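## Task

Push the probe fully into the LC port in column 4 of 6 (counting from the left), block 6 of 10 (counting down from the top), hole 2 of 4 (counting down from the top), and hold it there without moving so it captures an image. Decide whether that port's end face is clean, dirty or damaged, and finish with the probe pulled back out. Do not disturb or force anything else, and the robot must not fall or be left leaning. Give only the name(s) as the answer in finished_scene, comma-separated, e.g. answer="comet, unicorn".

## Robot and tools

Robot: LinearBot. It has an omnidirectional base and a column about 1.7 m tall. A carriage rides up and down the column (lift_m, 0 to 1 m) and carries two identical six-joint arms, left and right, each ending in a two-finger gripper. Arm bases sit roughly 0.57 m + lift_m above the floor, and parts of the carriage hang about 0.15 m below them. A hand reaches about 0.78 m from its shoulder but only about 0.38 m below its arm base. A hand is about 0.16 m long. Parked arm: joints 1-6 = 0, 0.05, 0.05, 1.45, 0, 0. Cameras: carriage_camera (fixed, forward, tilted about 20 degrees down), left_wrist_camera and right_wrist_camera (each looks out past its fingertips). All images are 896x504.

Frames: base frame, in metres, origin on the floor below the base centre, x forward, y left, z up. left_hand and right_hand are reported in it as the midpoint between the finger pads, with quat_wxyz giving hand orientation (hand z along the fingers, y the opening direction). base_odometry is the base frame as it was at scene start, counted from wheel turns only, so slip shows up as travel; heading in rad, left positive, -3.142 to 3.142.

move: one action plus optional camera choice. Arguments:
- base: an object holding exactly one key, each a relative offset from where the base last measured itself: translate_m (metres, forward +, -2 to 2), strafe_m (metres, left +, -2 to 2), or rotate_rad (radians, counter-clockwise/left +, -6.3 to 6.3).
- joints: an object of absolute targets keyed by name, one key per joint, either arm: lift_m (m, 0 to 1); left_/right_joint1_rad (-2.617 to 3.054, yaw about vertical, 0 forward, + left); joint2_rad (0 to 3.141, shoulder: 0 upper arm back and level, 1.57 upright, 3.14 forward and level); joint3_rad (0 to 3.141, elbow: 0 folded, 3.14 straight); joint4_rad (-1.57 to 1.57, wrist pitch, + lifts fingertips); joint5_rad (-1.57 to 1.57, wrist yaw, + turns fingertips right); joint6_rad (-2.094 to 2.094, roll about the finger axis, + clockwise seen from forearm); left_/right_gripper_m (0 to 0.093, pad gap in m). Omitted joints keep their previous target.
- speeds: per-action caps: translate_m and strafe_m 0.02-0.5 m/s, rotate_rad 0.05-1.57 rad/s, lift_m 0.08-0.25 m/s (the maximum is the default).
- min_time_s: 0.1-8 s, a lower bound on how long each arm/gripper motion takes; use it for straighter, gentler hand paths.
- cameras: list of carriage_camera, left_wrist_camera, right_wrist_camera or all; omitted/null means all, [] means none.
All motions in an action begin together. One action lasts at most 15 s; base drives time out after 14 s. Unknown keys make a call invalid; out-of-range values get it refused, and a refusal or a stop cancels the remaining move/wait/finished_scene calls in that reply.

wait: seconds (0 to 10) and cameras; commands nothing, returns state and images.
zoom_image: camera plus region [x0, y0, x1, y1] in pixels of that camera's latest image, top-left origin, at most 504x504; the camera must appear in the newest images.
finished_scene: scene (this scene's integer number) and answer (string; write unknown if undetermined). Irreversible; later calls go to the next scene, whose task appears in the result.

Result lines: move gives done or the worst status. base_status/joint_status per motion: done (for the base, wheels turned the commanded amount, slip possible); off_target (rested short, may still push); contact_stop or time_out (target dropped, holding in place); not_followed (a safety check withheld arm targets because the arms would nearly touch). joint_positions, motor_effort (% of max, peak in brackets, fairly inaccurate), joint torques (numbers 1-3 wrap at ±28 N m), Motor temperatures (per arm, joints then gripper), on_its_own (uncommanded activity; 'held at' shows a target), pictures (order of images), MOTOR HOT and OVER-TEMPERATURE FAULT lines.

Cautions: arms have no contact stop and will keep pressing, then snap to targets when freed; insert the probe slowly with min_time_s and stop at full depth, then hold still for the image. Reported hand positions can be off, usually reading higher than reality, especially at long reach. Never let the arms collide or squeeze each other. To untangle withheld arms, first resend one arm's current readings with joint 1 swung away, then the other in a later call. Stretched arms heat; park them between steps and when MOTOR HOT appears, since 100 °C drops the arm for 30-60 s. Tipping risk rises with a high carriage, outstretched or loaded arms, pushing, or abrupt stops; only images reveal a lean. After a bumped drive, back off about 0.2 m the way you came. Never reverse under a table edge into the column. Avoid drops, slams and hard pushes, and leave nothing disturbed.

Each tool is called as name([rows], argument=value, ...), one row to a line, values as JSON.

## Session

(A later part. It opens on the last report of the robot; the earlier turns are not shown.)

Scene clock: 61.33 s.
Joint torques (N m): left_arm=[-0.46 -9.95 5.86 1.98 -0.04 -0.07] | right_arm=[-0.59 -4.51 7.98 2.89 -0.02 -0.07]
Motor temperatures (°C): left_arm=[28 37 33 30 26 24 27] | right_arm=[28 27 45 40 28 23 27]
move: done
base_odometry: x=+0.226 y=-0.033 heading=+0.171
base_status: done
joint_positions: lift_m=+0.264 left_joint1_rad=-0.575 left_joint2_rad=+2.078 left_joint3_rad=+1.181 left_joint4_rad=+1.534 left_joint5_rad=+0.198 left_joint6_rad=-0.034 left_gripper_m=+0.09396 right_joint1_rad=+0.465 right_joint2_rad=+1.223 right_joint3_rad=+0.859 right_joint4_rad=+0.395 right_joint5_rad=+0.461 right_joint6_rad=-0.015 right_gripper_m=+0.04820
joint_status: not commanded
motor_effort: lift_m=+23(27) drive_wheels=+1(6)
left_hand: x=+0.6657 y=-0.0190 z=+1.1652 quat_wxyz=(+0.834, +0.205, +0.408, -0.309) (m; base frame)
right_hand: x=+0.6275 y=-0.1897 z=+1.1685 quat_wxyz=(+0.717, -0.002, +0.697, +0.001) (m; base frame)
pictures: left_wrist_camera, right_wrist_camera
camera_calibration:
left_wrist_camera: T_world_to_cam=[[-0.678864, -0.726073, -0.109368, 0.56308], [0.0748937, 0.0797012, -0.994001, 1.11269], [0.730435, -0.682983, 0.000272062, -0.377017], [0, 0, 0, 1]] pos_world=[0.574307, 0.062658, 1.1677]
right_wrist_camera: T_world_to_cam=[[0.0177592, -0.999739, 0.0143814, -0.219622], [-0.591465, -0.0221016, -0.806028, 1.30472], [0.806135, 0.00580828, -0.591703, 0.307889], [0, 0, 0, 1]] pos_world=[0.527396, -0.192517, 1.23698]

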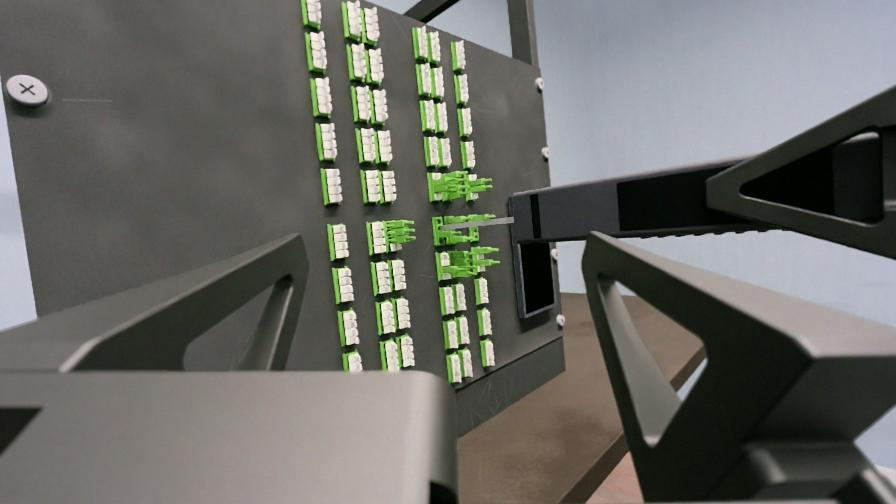

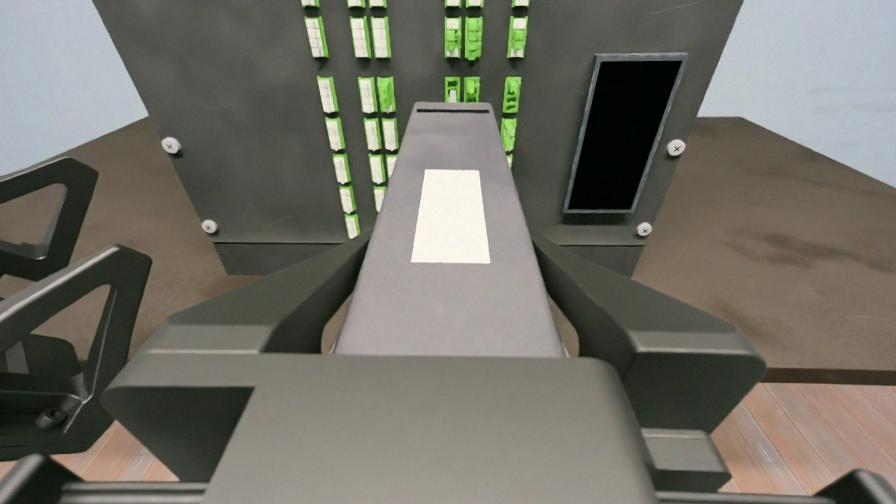

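move(joints={"right_joint5_rad":0.447}, cameras=[])

move(joints={"right_joint5_rad":0.4535}, cameras=["left_wrist_camera","right_wrist_camera"])

zoom_image(camera="right_wrist_camera", region=[440, 82, 464, 106])

zoom_image(camera="left_wrist_camera", region=[420, 220, 450, 250])

Scene clock: 61.97 s.
Joint torques (N m): left_arm=[-0.46 -9.92 5.87 1.98 -0.04 -0.07] | right_arm=[-0.53 -4.51 8.13 2.9 -0.18 -0.07]
Motor temperatures (°C): left_arm=[28 37 33 30 26 24 27] | right_arm=[28 27 45 40 28 23 27]
move: done
base_odometry: x=+0.226 y=-0.033 heading=+0.171
base_status: not commanded
joint_positions: lift_m=+0.264 left_joint1_rad=-0.575 left_joint2_rad=+2.078 left_joint3_rad=+1.181 left_joint4_rad=+1.534 left_joint5_rad=+0.198 left_joint6_rad=-0.034 left_gripper_m=+0.09396 right_joint1_rad=+0.465 right_joint2_rad=+1.223 right_joint3_rad=+0.859 right_joint4_rad=+0.395 right_joint5_rad=+0.456 right_joint6_rad=-0.015 right_gripper_m=+0.04820
joint_status: all done
motor_effort: lift_m=+24(26) drive_wheels=+1(1)
left_hand: x=+0.6657 y=-0.0190 z=+1.1652 quat_wxyz=(+0.834, +0.205, +0.408, -0.309) (m; base frame)
right_hand: x=+0.6275 y=-0.1889 z=+1.1685 quat_wxyz=(+0.717, -0.003, +0.697, +0.003) (m; base frame)
pictures: none
No camera images: "cameras" was empty.

Scene clock: 62.27 s.
Joint torques (N m): left_arm=[-0.44 -9.92 5.86 1.99 -0.03 -0.07] | right_arm=[-0.5 -4.6 7.98 2.9 -0.1 -0.06]
Motor temperatures (°C): left_arm=[28 37 33 30 26 24 27] | right_arm=[28 27 45 40 28 23 27]
move: done
base_odometry: x=+0.226 y=-0.033 heading=+0.171
base_status: not commanded
joint_positions: lift_m=+0.264 left_joint1_rad=-0.575 left_joint2_rad=+2.078 left_joint3_rad=+1.181 left_joint4_rad=+1.534 left_joint5_rad=+0.198 left_joint6_rad=-0.034 left_gripper_m=+0.09396 right_joint1_rad=+0.465 right_joint2_rad=+1.223 right_joint3_rad=+0.859 right_joint4_rad=+0.395 right_joint5_rad=+0.456 right_joint6_rad=-0.015 right_gripper_m=+0.04820
joint_status: all done
motor_effort: lift_m=+24(27) drive_wheels=+1(1)
left_hand: x=+0.6657 y=-0.0190 z=+1.1652 quat_wxyz=(+0.834, +0.205, +0.408, -0.309) (m; base frame)
right_hand: x=+0.6275 y=-0.1889 z=+1.1685 quat_wxyz=(+0.717, -0.003, +0.697, +0.003) (m; base frame)
pictures: left_wrist_camera, right_wrist_camera
camera_calibration:
left_wrist_camera: T_world_to_cam=[[-0.678864, -0.726073, -0.109368, 0.56308], [0.0748937, 0.0797012, -0.994001, 1.11269], [0.730435, -0.682983, 0.000272062, -0.377017], [0, 0, 0, 1]] pos_world=[0.574307, 0.062658, 1.1677]
right_wrist_camera: T_world_to_cam=[[0.022316, -0.999645, 0.0145332, -0.2219], [-0.591333, -0.0249194, -0.806042, 1.30414], [0.806119, 0.00939367, -0.591679, 0.308547], [0, 0, 0, 1]] pos_world=[0.527408, -0.192221, 1.23698]

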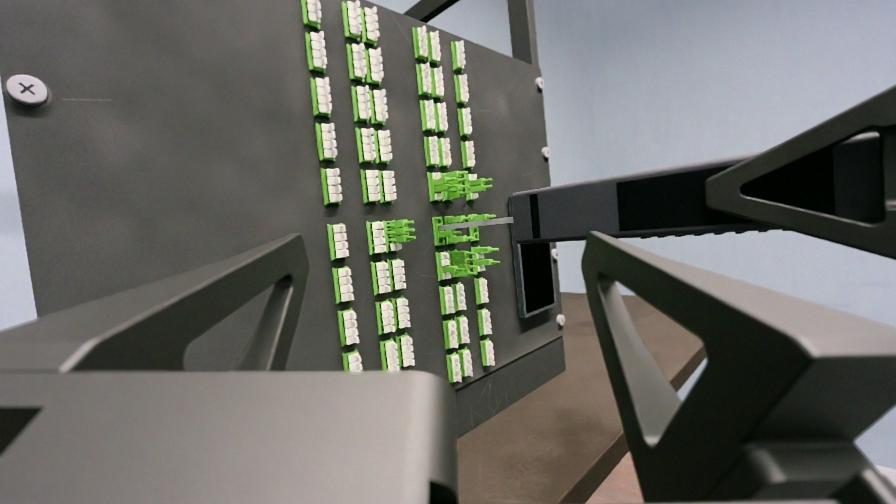

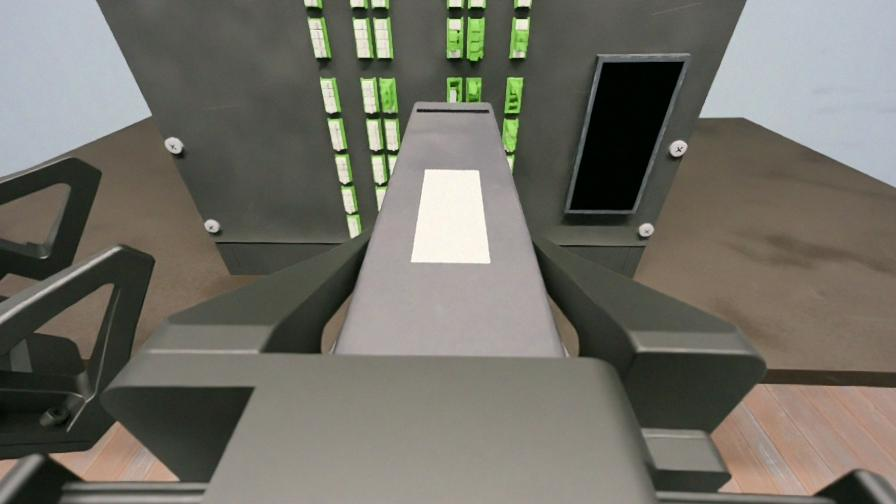

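Scaled by 21.000 from the camera's 896x504 image, which has a finer 1280x720 frame.

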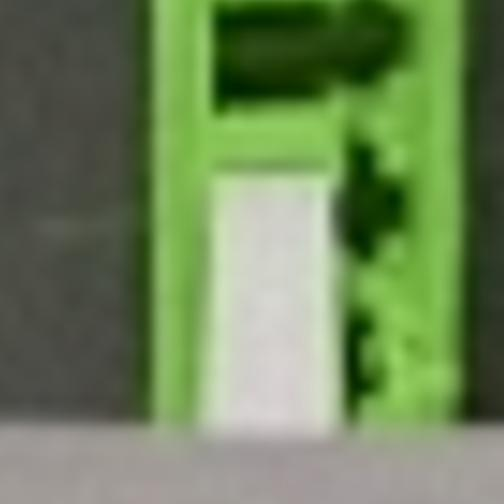

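Scaled by 16.800 from the camera's 896x504 image, which has a finer 1280x720 frame.

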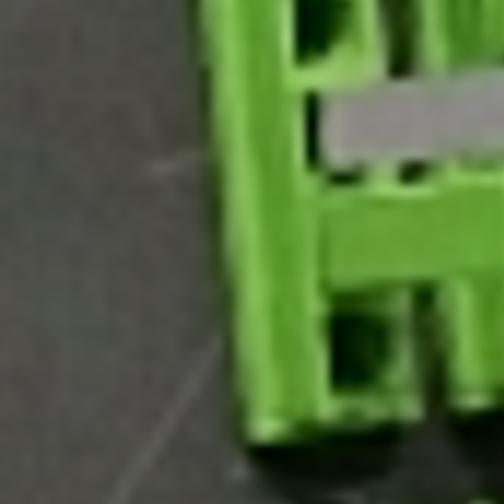

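move(base={"translate_m":0.0015}, speeds={"translate_m":0.02}, cameras=["left_wrist_camera","right_wrist_camera"])

zoom_image(camera="right_wrist_camera", region=[440, 82, 464, 106])

zoom_image(camera="left_wrist_camera", region=[420, 220, 450, 250])

Scene clock: 63.07 s.
Joint torques (N m): left_arm=[-0.51 -9.91 5.85 1.98 -0.04 -0.07] | right_arm=[-0.64 -4.37 8.05 2.89 -0.14 -0.06]
Motor temperatures (°C): left_arm=[28 37 33 30 26 24 27] | right_arm=[28 27 45 40 28 23 27]
move: done
base_odometry: x=+0.227 y=-0.032 heading=+0.171
base_status: done
joint_positions: lift_m=+0.264 left_joint1_rad=-0.575 left_joint2_rad=+2.078 left_joint3_rad=+1.181 left_joint4_rad=+1.534 left_joint5_rad=+0.198 left_joint6_rad=-0.034 left_gripper_m=+0.09396 right_joint1_rad=+0.466 right_joint2_rad=+1.221 right_joint3_rad=+0.859 right_joint4_rad=+0.395 right_joint5_rad=+0.458 right_joint6_rad=-0.015 right_gripper_m=+0.04820
joint_status: not commanded
motor_effort: lift_m=+25(26) drive_wheels=+1(5)
left_hand: x=+0.6657 y=-0.0190 z=+1.1652 quat_wxyz=(+0.834, +0.205, +0.408, -0.309) (m; base frame)
right_hand: x=+0.6269 y=-0.1890 z=+1.1694 quat_wxyz=(+0.718, -0.003, +0.696, +0.003) (m; base frame)
pictures: left_wrist_camera, right_wrist_camera
camera_calibration:
left_wrist_camera: T_world_to_cam=[[-0.678864, -0.726073, -0.109368, 0.56308], [0.0748937, 0.0797012, -0.994001, 1.11269], [0.730435, -0.682983, 0.000272062, -0.377017], [0, 0, 0, 1]] pos_world=[0.574307, 0.062658, 1.1677]
right_wrist_camera: T_world_to_cam=[[0.021524, -0.999677, 0.0135249, -0.22023], [-0.589687, -0.0236185, -0.807287, 1.30522], [0.807345, 0.00940058, -0.590004, 0.306798], [0, 0, 0, 1]] pos_world=[0.526717, -0.192215, 1.23767]

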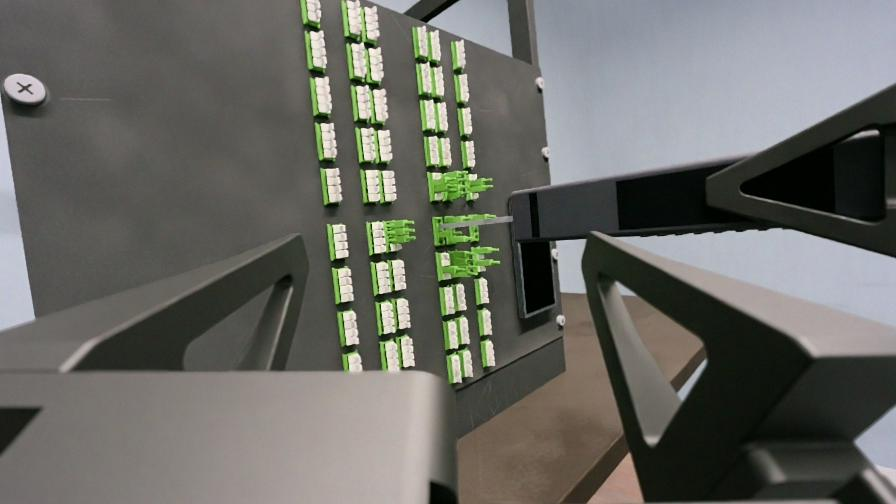

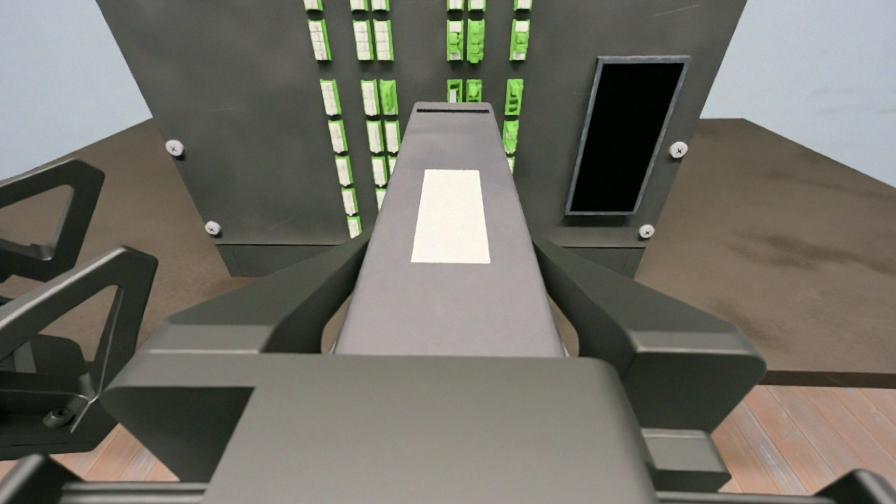

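Scaled by 21.000 from the camera's 896x504 image, which has a finer 1280x720 frame.

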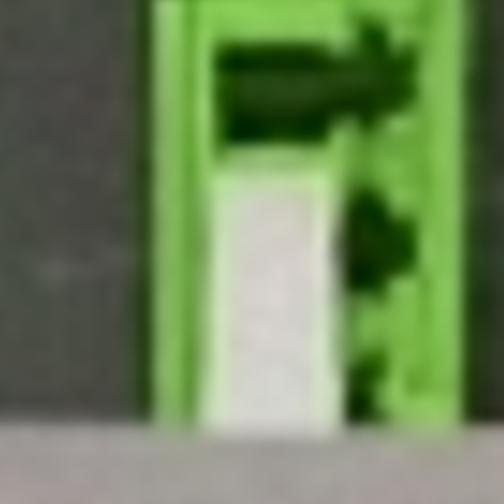

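Scaled by 16.800 from the camera's 896x504 image, which has a finer 1280x720 frame.

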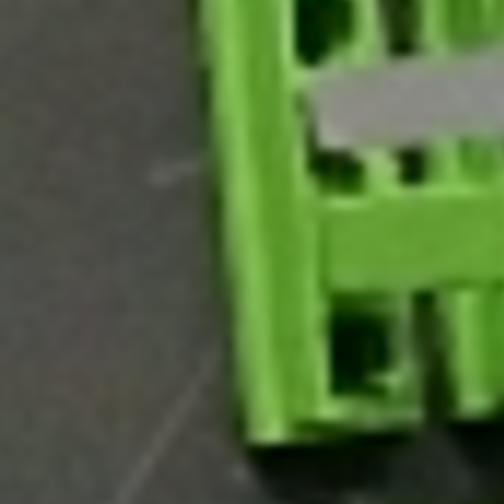

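move(base={"translate_m":-0.003}, speeds={"translate_m":0.02}, joints={"lift_m":0.2624}, cameras=["left_wrist_camera","right_wrist_camera"])

zoom_image(camera="right_wrist_camera", region=[440, 82, 464, 106])

zoom_image(camera="left_wrist_camera", region=[420, 215, 450, 245])

Scene clock: 64.07 s.
Joint torques (N m): left_arm=[-0.38 -9.99 5.85 2 -0.03 -0.07] | right_arm=[-0.62 -4.57 7.97 2.87 -0.08 -0.06]
Motor temperatures (°C): left_arm=[28 37 33 30 26 24 27] | right_arm=[28 27 45 40 28 23 27]
move: done
base_odometry: x=+0.224 y=-0.033 heading=+0.171
base_status: done
joint_positions: lift_m=+0.263 left_joint1_rad=-0.575 left_joint2_rad=+2.078 left_joint3_rad=+1.181 left_joint4_rad=+1.533 left_joint5_rad=+0.198 left_joint6_rad=-0.034 left_gripper_m=+0.09396 right_joint1_rad=+0.466 right_joint2_rad=+1.223 right_joint3_rad=+0.859 right_joint4_rad=+0.396 right_joint5_rad=+0.458 right_joint6_rad=-0.015 right_gripper_m=+0.04820
joint_status: all done
motor_effort: lift_m=+20(23) drive_wheels=+1(4)
left_hand: x=+0.6659 y=-0.0193 z=+1.1631 quat_wxyz=(+0.834, +0.205, +0.409, -0.309) (m; base frame)
right_hand: x=+0.6274 y=-0.1887 z=+1.1672 quat_wxyz=(+0.717, -0.003, +0.697, +0.002) (m; base frame)
pictures: left_wrist_camera, right_wrist_camera
camera_calibration:
left_wrist_camera: T_world_to_cam=[[-0.679289, -0.725732, -0.108995, 0.562588], [0.073357, 0.0806283, -0.994041, 1.11178], [0.730195, -0.683237, -0.00153238, -0.375106], [0, 0, 0, 1]] pos_world=[0.574503, 0.0623604, 1.1659]
right_wrist_camera: T_world_to_cam=[[0.0215718, -0.999666, 0.0142155, -0.220793], [-0.590843, -0.0242173, -0.806423, 1.30333], [0.806498, 0.00899691, -0.591168, 0.307025], [0, 0, 0, 1]] pos_world=[0.52721, -0.191919, 1.23568]

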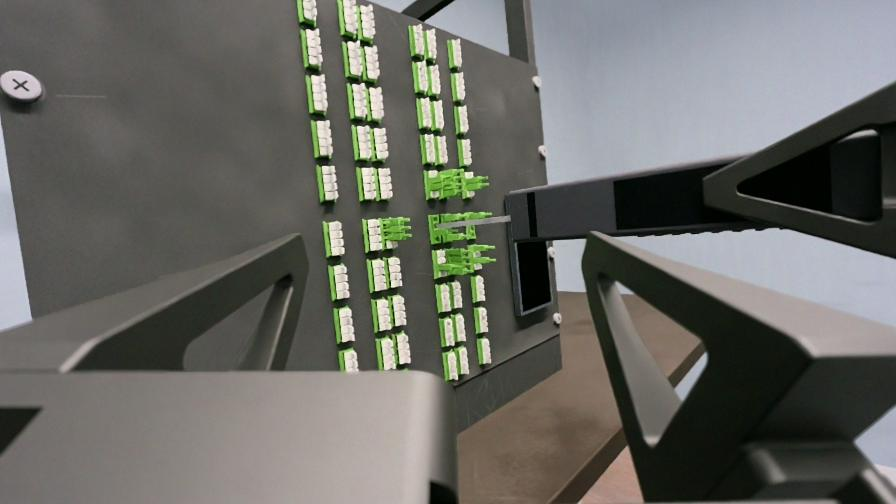

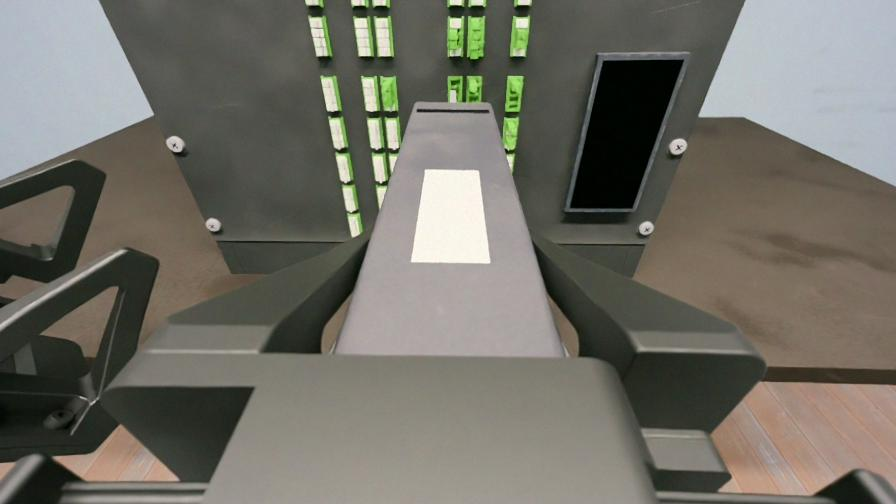

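Scaled by 21.000 from the camera's 896x504 image, which has a finer 1280x720 frame.

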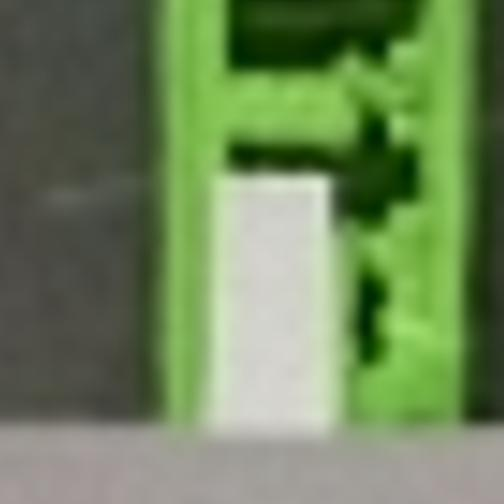

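Scaled by 16.800 from the camera's 896x504 image, which has a finer 1280x720 frame.

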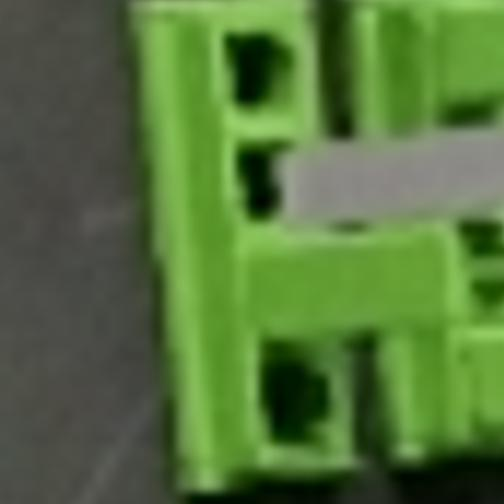

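move(joints={"right_joint5_rad":0.4680}, cameras=[])

move(joints={"right_joint5_rad":0.4605,"right_joint1_rad":0.466}, cameras=["right_wrist_camera"])

zoom_image(camera="right_wrist_camera", region=[440, 82, 464, 106])

move(base={"translate_m":0.002}, speeds={"translate_m":0.02}, cameras=["left_wrist_camera","right_wrist_camera"])

zoom_image(camera="right_wrist_camera", region=[440, 82, 464, 106])

zoom_image(camera="left_wrist_camera", region=[420, 215, 450, 245])

Scene clock: 64.97 s.
Joint torques (N m): left_arm=[-0.39 -10 5.89 2 -0.03 -0.07] | right_arm=[-0.65 -4.55 7.95 2.88 0 -0.06]
Motor temperatures (°C): left_arm=[28 37 33 30 26 24 27] | right_arm=[28 27 45 40 28 23 27]
move: done
base_odometry: x=+0.224 y=-0.033 heading=+0.171
base_status: not commanded
joint_positions: lift_m=+0.263 left_joint1_rad=-0.575 left_joint2_rad=+2.078 left_joint3_rad=+1.181 left_joint4_rad=+1.533 left_joint5_rad=+0.198 left_joint6_rad=-0.034 left_gripper_m=+0.09396 right_joint1_rad=+0.466 right_joint2_rad=+1.223 right_joint3_rad=+0.859 right_joint4_rad=+0.396 right_joint5_rad=+0.460 right_joint6_rad=-0.015 right_gripper_m=+0.04820
joint_status: all done
motor_effort: lift_m=+17(23) drive_wheels=+1(1)
left_hand: x=+0.6659 y=-0.0193 z=+1.1631 quat_wxyz=(+0.834, +0.205, +0.409, -0.309) (m; base frame)
right_hand: x=+0.6274 y=-0.1890 z=+1.1672 quat_wxyz=(+0.717, -0.003, +0.697, +0.002) (m; base frame)
pictures: none
No camera images: "cameras" was empty.

Scene clock: 65.30 s.
Joint torques (N m): left_arm=[-0.4 -9.99 5.89 1.99 -0.03 -0.06] | right_arm=[-0.08 -4.48 7.99 2.88 -0.07 -0.07]
Motor temperatures (°C): left_arm=[28 37 33 30 26 24 27] | right_arm=[28 27 45 40 28 23 27]
move: done
base_odometry: x=+0.224 y=-0.033 heading=+0.171
base_status: not commanded
joint_positions: lift_m=+0.263 left_joint1_rad=-0.575 left_joint2_rad=+2.078 left_joint3_rad=+1.181 left_joint4_rad=+1.533 left_joint5_rad=+0.198 left_joint6_rad=-0.034 left_gripper_m=+0.09396 right_joint1_rad=+0.466 right_joint2_rad=+1.223 right_joint3_rad=+0.859 right_joint4_rad=+0.396 right_joint5_rad=+0.460 right_joint6_rad=-0.015 right_gripper_m=+0.04820
joint_status: all done
motor_effort: lift_m=+19(22) drive_wheels=+1(1)
left_hand: x=+0.6659 y=-0.0193 z=+1.1631 quat_wxyz=(+0.834, +0.205, +0.409, -0.309) (m; base frame)
right_hand: x=+0.6274 y=-0.1890 z=+1.1672 quat_wxyz=(+0.717, -0.003, +0.697, +0.002) (m; base frame)
pictures: right_wrist_camera
camera_calibration:
right_wrist_camera: T_world_to_cam=[[0.0200143, -0.9997, 0.0141105, -0.220047], [-0.590889, -0.0232121, -0.806419, 1.30353], [0.806505, 0.00780218, -0.591176, 0.306808], [0, 0, 0, 1]] pos_world=[0.527205, -0.192117, 1.23568]

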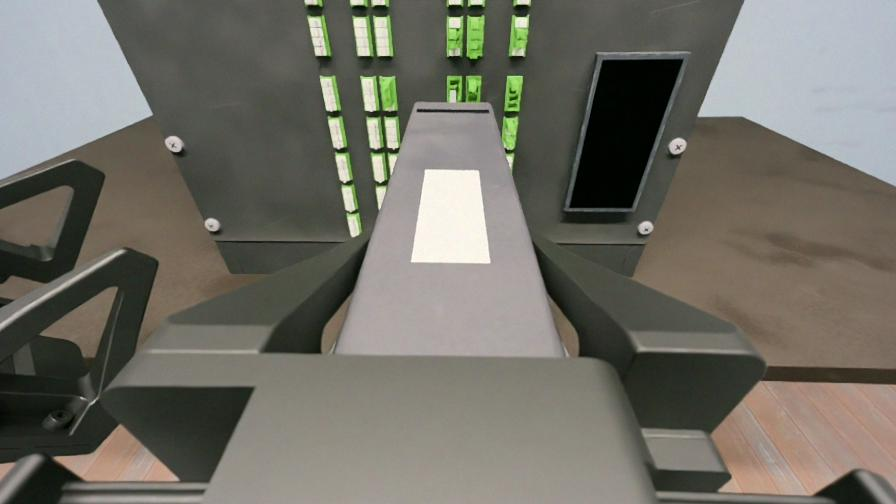

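Scaled by 21.000 from the camera's 896x504 image, which has a finer 1280x720 frame.

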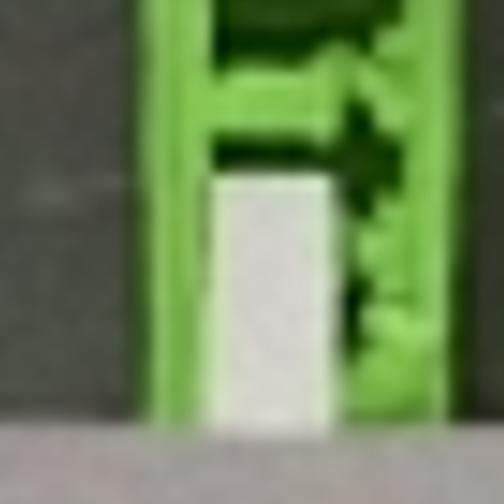

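Scene clock: 65.90 s.
Joint torques (N m): left_arm=[-0.4 -10.03 5.85 2 -0.04 -0.06] | right_arm=[-0.16 -4.49 8.01 2.85 -0.11 -0.06]
Motor temperatures (°C): left_arm=[28 37 33 30 26 24 27] | right_arm=[28 27 45 40 28 23 27]
move: done
base_odometry: x=+0.226 y=-0.032 heading=+0.171
base_status: done
joint_positions: lift_m=+0.263 left_joint1_rad=-0.575 left_joint2_rad=+2.078 left_joint3_rad=+1.181 left_joint4_rad=+1.532 left_joint5_rad=+0.198 left_joint6_rad=-0.034 left_gripper_m=+0.09396 right_joint1_rad=+0.467 right_joint2_rad=+1.223 right_joint3_rad=+0.859 right_joint4_rad=+0.397 right_joint5_rad=+0.460 right_joint6_rad=-0.015 right_gripper_m=+0.04820
joint_status: not commanded
motor_effort: lift_m=+20(22) drive_wheels=+1(6)
left_hand: x=+0.6659 y=-0.0193 z=+1.1630 quat_wxyz=(+0.834, +0.205, +0.409, -0.309) (m; base frame)
right_hand: x=+0.6272 y=-0.1886 z=+1.1675 quat_wxyz=(+0.718, -0.003, +0.696, +0.002) (m; base frame)
pictures: left_wrist_camera, right_wrist_camera
camera_calibration:
left_wrist_camera: T_world_to_cam=[[-0.679325, -0.725707, -0.108936, 0.562538], [0.0730265, 0.080858, -0.994047, 1.11196], [0.730195, -0.683236, -0.00193298, -0.374638], [0, 0, 0, 1]] pos_world=[0.574502, 0.0623609, 1.1659]
right_wrist_camera: T_world_to_cam=[[0.0207881, -0.99969, 0.0136831, -0.219621], [-0.590045, -0.0233159, -0.807034, 1.3038], [0.807103, 0.00870301, -0.590347, 0.305852], [0, 0, 0, 1]] pos_world=[0.527013, -0.191815, 1.23577]

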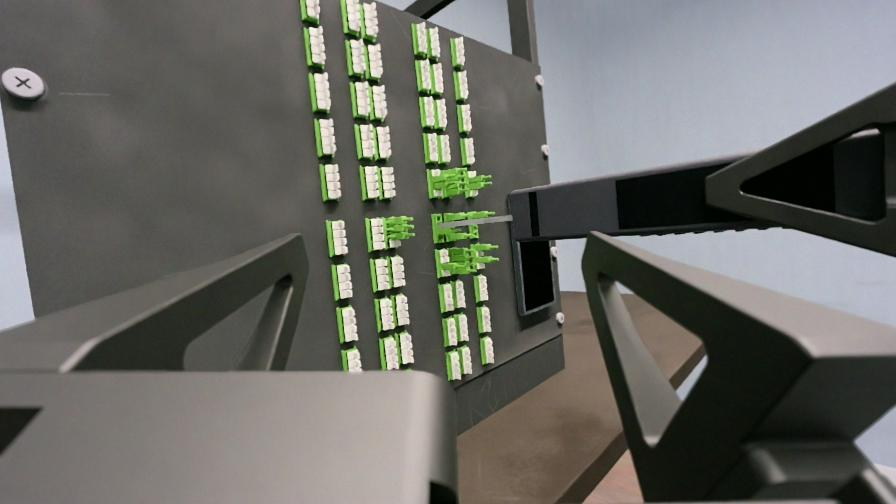

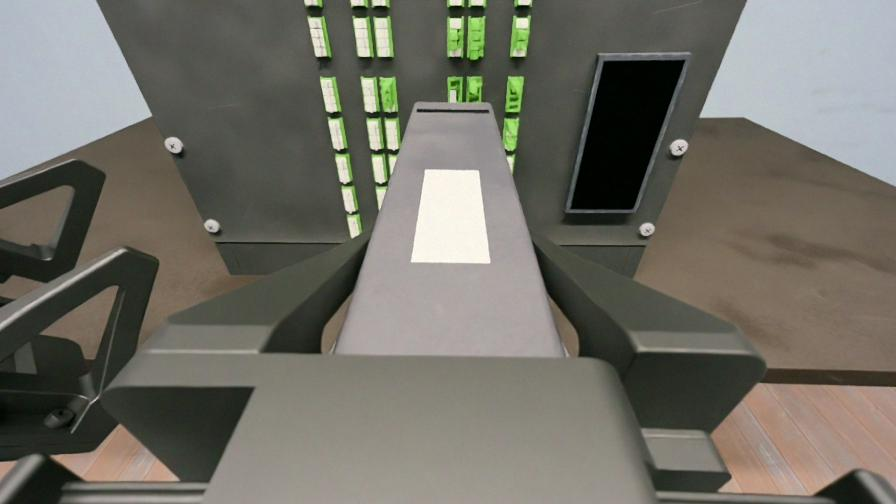

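Scaled by 21.000 from the camera's 896x504 image, which has a finer 1280x720 frame.

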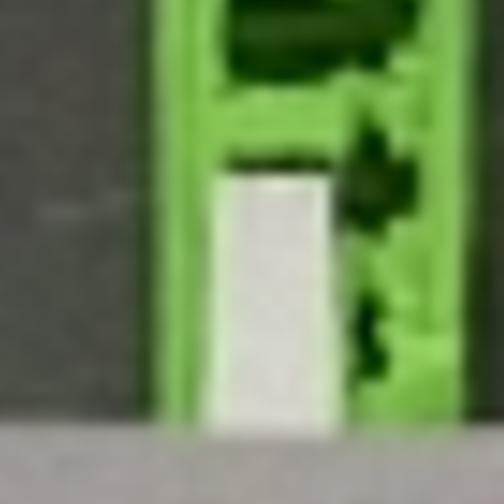

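Scaled by 16.800 from the camera's 896x504 image, which has a finer 1280x720 frame.

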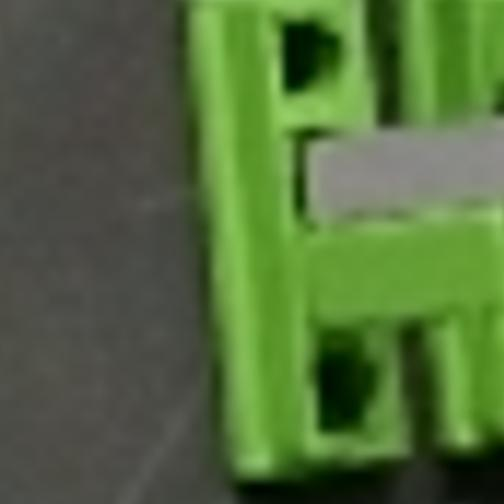

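move(joints={"right_joint5_rad":0.4705}, cameras=[])

move(joints={"right_joint5_rad":0.4635}, cameras=["right_wrist_camera"])

zoom_image(camera="right_wrist_camera", region=[440, 82, 464, 106])

move(base={"translate_m":0.0015}, speeds={"translate_m":0.02}, cameras=["left_wrist_camera","right_wrist_camera"])

zoom_image(camera="right_wrist_camera", region=[440, 82, 464, 106])

zoom_image(camera="left_wrist_camera", region=[420, 215, 450, 245])

Scene clock: 66.73 s.
Joint torques (N m): left_arm=[-0.42 -10.02 5.83 1.99 -0.03 -0.07] | right_arm=[-0.18 -4.55 8.01 2.88 0 -0.06]
Motor temperatures (°C): left_arm=[28 37 33 30 26 24 27] | right_arm=[28 27 45 40 28 23 27]
move: done
base_odometry: x=+0.226 y=-0.032 heading=+0.171
base_status: not commanded
joint_positions: lift_m=+0.263 left_joint1_rad=-0.575 left_joint2_rad=+2.078 left_joint3_rad=+1.181 left_joint4_rad=+1.532 left_joint5_rad=+0.198 left_joint6_rad=-0.034 left_gripper_m=+0.09396 right_joint1_rad=+0.467 right_joint2_rad=+1.223 right_joint3_rad=+0.859 right_joint4_rad=+0.397 right_joint5_rad=+0.463 right_joint6_rad=-0.015 right_gripper_m=+0.04820
joint_status: all done
motor_effort: lift_m=+20(23) drive_wheels=+1(1)
left_hand: x=+0.6659 y=-0.0193 z=+1.1630 quat_wxyz=(+0.834, +0.205, +0.409, -0.309) (m; base frame)
right_hand: x=+0.6272 y=-0.1890 z=+1.1675 quat_wxyz=(+0.718, -0.002, +0.696, +0.002) (m; base frame)
pictures: none
No camera images: "cameras" was empty.

Scene clock: 67.03 s.
Joint torques (N m): left_arm=[-0.42 -9.95 5.87 2.01 -0.03 -0.08] | right_arm=[-0.16 -4.59 8.03 2.88 -0.06 -0.07]
Motor temperatures (°C): left_arm=[28 37 33 30 26 24 27] | right_arm=[28 27 45 40 28 23 27]
move: done
base_odometry: x=+0.226 y=-0.032 heading=+0.171
base_status: not commanded
joint_positions: lift_m=+0.263 left_joint1_rad=-0.575 left_joint2_rad=+2.078 left_joint3_rad=+1.181 left_joint4_rad=+1.532 left_joint5_rad=+0.198 left_joint6_rad=-0.034 left_gripper_m=+0.09396 right_joint1_rad=+0.467 right_joint2_rad=+1.223 right_joint3_rad=+0.859 right_joint4_rad=+0.397 right_joint5_rad=+0.463 right_joint6_rad=-0.015 right_gripper_m=+0.04820
joint_status: all done
motor_effort: lift_m=+20(24) drive_wheels=+1(1)
left_hand: x=+0.6659 y=-0.0193 z=+1.1630 quat_wxyz=(+0.834, +0.205, +0.409, -0.309) (m; base frame)
right_hand: x=+0.6272 y=-0.1890 z=+1.1675 quat_wxyz=(+0.718, -0.002, +0.696, +0.002) (m; base frame)
pictures: right_wrist_camera
camera_calibration:
right_wrist_camera: T_world_to_cam=[[0.0185095, -0.999736, 0.013605, -0.21853], [-0.590127, -0.0219081, -0.807013, 1.30408], [0.807098, 0.00690871, -0.590377, 0.305554], [0, 0, 0, 1]] pos_world=[0.527006, -0.192013, 1.23577]

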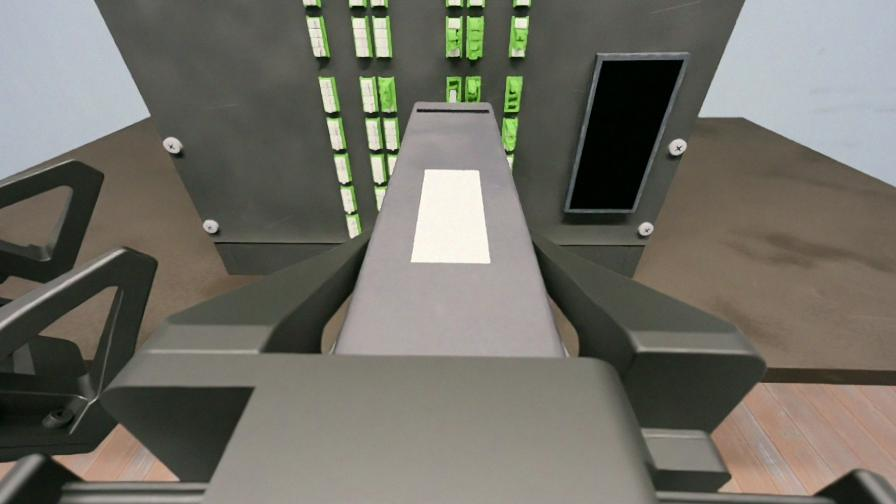

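Scaled by 21.000 from the camera's 896x504 image, which has a finer 1280x720 frame.

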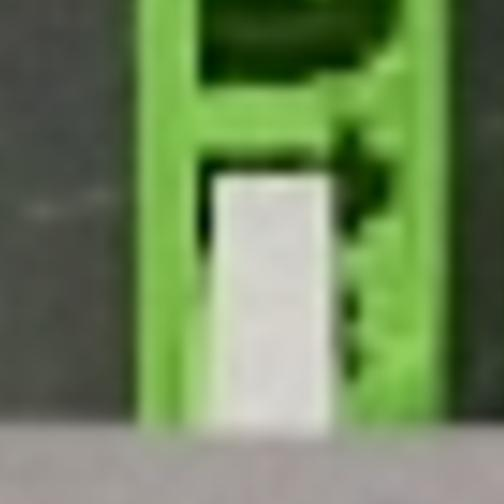

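Scene clock: 67.50 s.
Joint torques (N m): left_arm=[-0.35 -10.02 5.87 2 -0.04 -0.07] | right_arm=[-0.42 -4.29 7.99 2.89 -0.06 -0.06]
Motor temperatures (°C): left_arm=[28 37 33 31 26 24 27] | right_arm=[28 27 45 40 28 23 27]
move: done
base_odometry: x=+0.227 y=-0.032 heading=+0.171
base_status: done
joint_positions: lift_m=+0.263 left_joint1_rad=-0.575 left_joint2_rad=+2.078 left_joint3_rad=+1.181 left_joint4_rad=+1.533 left_joint5_rad=+0.198 left_joint6_rad=-0.034 left_gripper_m=+0.09396 right_joint1_rad=+0.470 right_joint2_rad=+1.221 right_joint3_rad=+0.859 right_joint4_rad=+0.397 right_joint5_rad=+0.465 right_joint6_rad=-0.015 right_gripper_m=+0.04820
joint_status: not commanded
motor_effort: lift_m=+19(24) drive_wheels=+1(5)
left_hand: x=+0.6659 y=-0.0193 z=+1.1631 quat_wxyz=(+0.834, +0.205, +0.409, -0.309) (m; base frame)
right_hand: x=+0.6266 y=-0.1887 z=+1.1682 quat_wxyz=(+0.718, -0.001, +0.696, +0.002) (m; base frame)
pictures: left_wrist_camera, right_wrist_camera
camera_calibration:
left_wrist_camera: T_world_to_cam=[[-0.679289, -0.725732, -0.108995, 0.562588], [0.073357, 0.0806283, -0.994041, 1.11178], [0.730195, -0.683237, -0.00153238, -0.375106], [0, 0, 0, 1]] pos_world=[0.574503, 0.0623604, 1.1659]
right_wrist_camera: T_world_to_cam=[[0.0185059, -0.999749, 0.0126347, -0.217019], [-0.588792, -0.0211104, -0.808009, 1.30478], [0.808073, 0.00751366, -0.589035, 0.304486], [0, 0, 0, 1]] pos_world=[0.526215, -0.191708, 1.23637]

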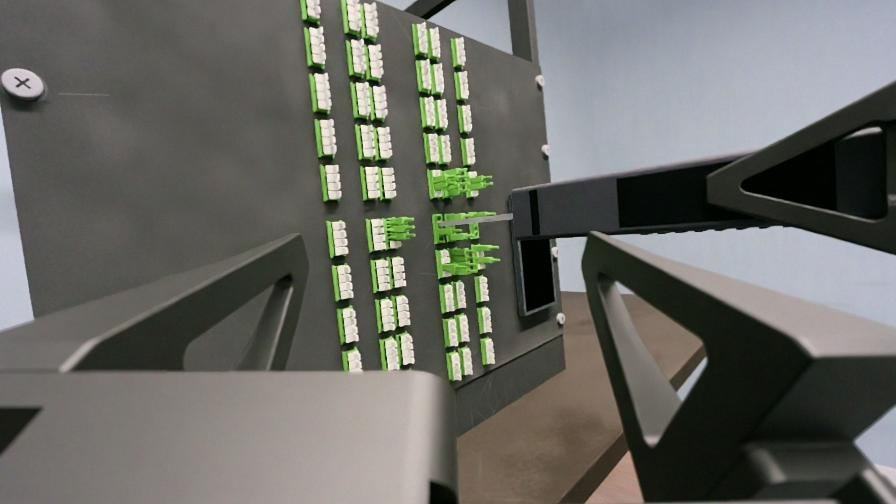

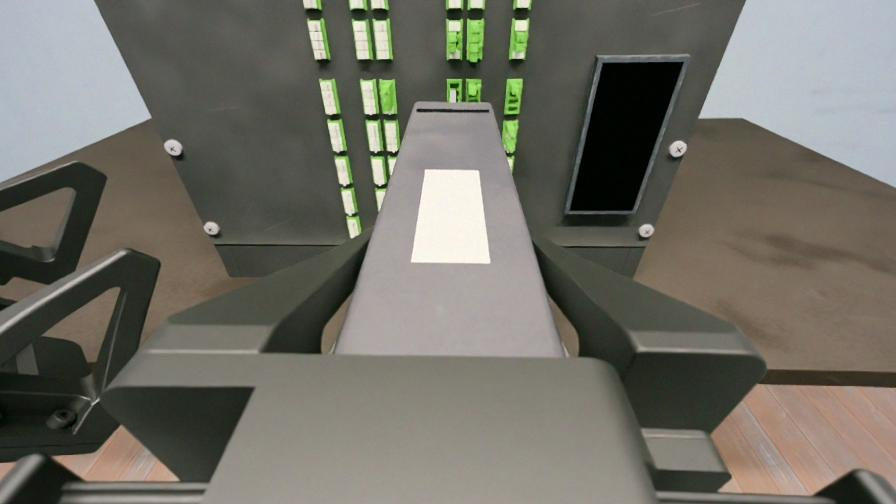

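Scaled by 21.000 from the camera's 896x504 image, which has a finer 1280x720 frame.

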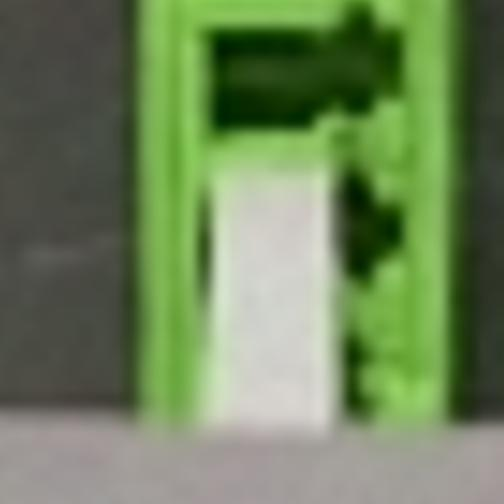

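Scaled by 16.800 from the camera's 896x504 image, which has a finer 1280x720 frame.

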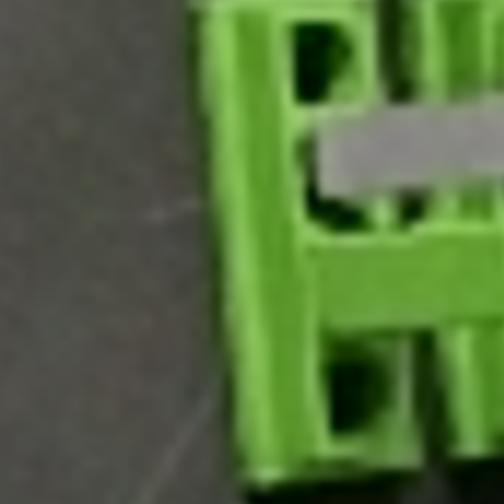

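move(base={"translate_m":-0.0025}, speeds={"translate_m":0.02}, joints={"lift_m":0.2616,"right_joint1_rad":0.470}, cameras=["left_wrist_camera","right_wrist_camera"])

zoom_image(camera="right_wrist_camera", region=[440, 82, 464, 106])

zoom_image(camera="left_wrist_camera", region=[420, 215, 450, 245])

Scene clock: 68.97 s.
Joint torques (N m): left_arm=[-0.34 -9.94 5.85 1.98 -0.03 -0.06] | right_arm=[-0.02 -4.53 8.01 2.87 -0.08 -0.06]
Motor temperatures (°C): left_arm=[28 37 33 31 26 24 27] | right_arm=[28 27 45 40 28 23 27]
move: done
base_odometry: x=+0.225 y=-0.033 heading=+0.171
base_status: done
joint_positions: lift_m=+0.262 left_joint1_rad=-0.576 left_joint2_rad=+2.078 left_joint3_rad=+1.181 left_joint4_rad=+1.532 left_joint5_rad=+0.198 left_joint6_rad=-0.034 left_gripper_m=+0.09396 right_joint1_rad=+0.470 right_joint2_rad=+1.223 right_joint3_rad=+0.859 right_joint4_rad=+0.399 right_joint5_rad=+0.465 right_joint6_rad=-0.015 right_gripper_m=+0.04820
joint_status: all done
motor_effort: lift_m=+20(22) drive_wheels=+1(4)
left_hand: x=+0.6657 y=-0.0197 z=+1.1622 quat_wxyz=(+0.834, +0.205, +0.409, -0.309) (m; base frame)
right_hand: x=+0.6269 y=-0.1885 z=+1.1671 quat_wxyz=(+0.718, -0.001, +0.696, +0.002) (m; base frame)
pictures: left_wrist_camera, right_wrist_camera
camera_calibration:
left_wrist_camera: T_world_to_cam=[[-0.679926, -0.725153, -0.10887, 0.562399], [0.0727542, 0.081025, -0.994053, 1.11135], [0.729662, -0.683804, -0.00233313, -0.373961], [0, 0, 0, 1]] pos_world=[0.5744, 0.0620622, 1.1651]
right_wrist_camera: T_world_to_cam=[[0.0185059, -0.999749, 0.0126347, -0.216813], [-0.588792, -0.0211104, -0.808009, 1.30413], [0.808073, 0.00751366, -0.589035, 0.303513], [0, 0, 0, 1]] pos_world=[0.526615, -0.191508, 1.23527]

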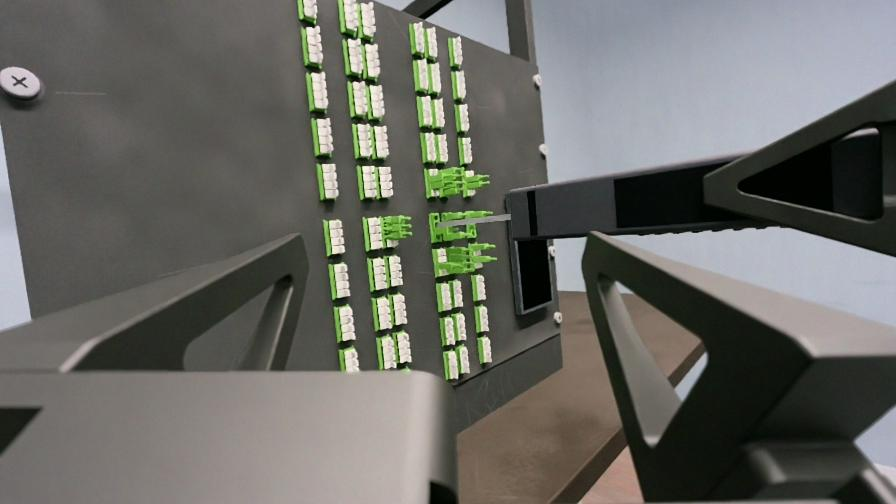

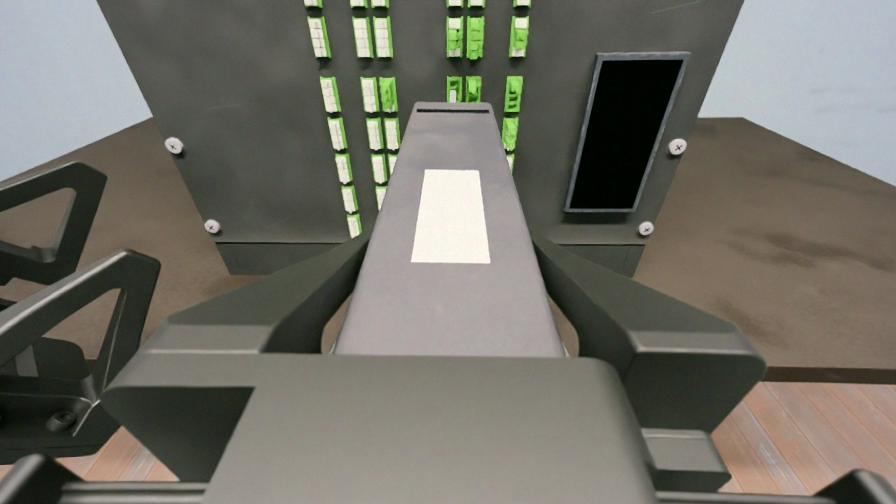

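Scaled by 21.000 from the camera's 896x504 image, which has a finer 1280x720 frame.

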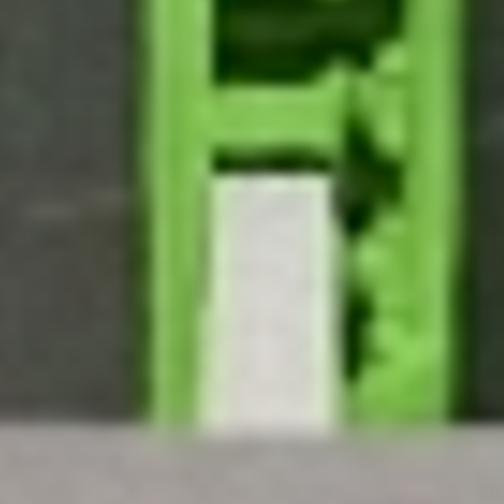

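Scaled by 16.800 from the camera's 896x504 image, which has a finer 1280x720 frame.

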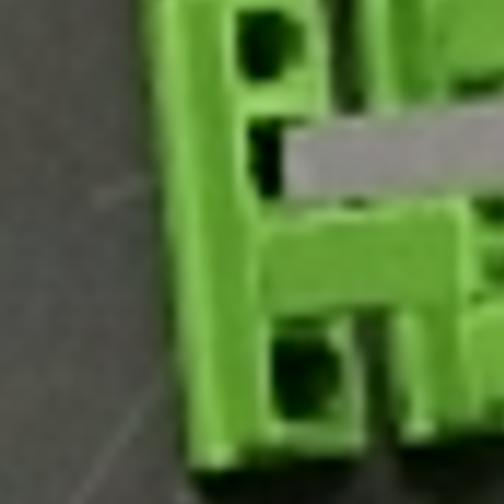

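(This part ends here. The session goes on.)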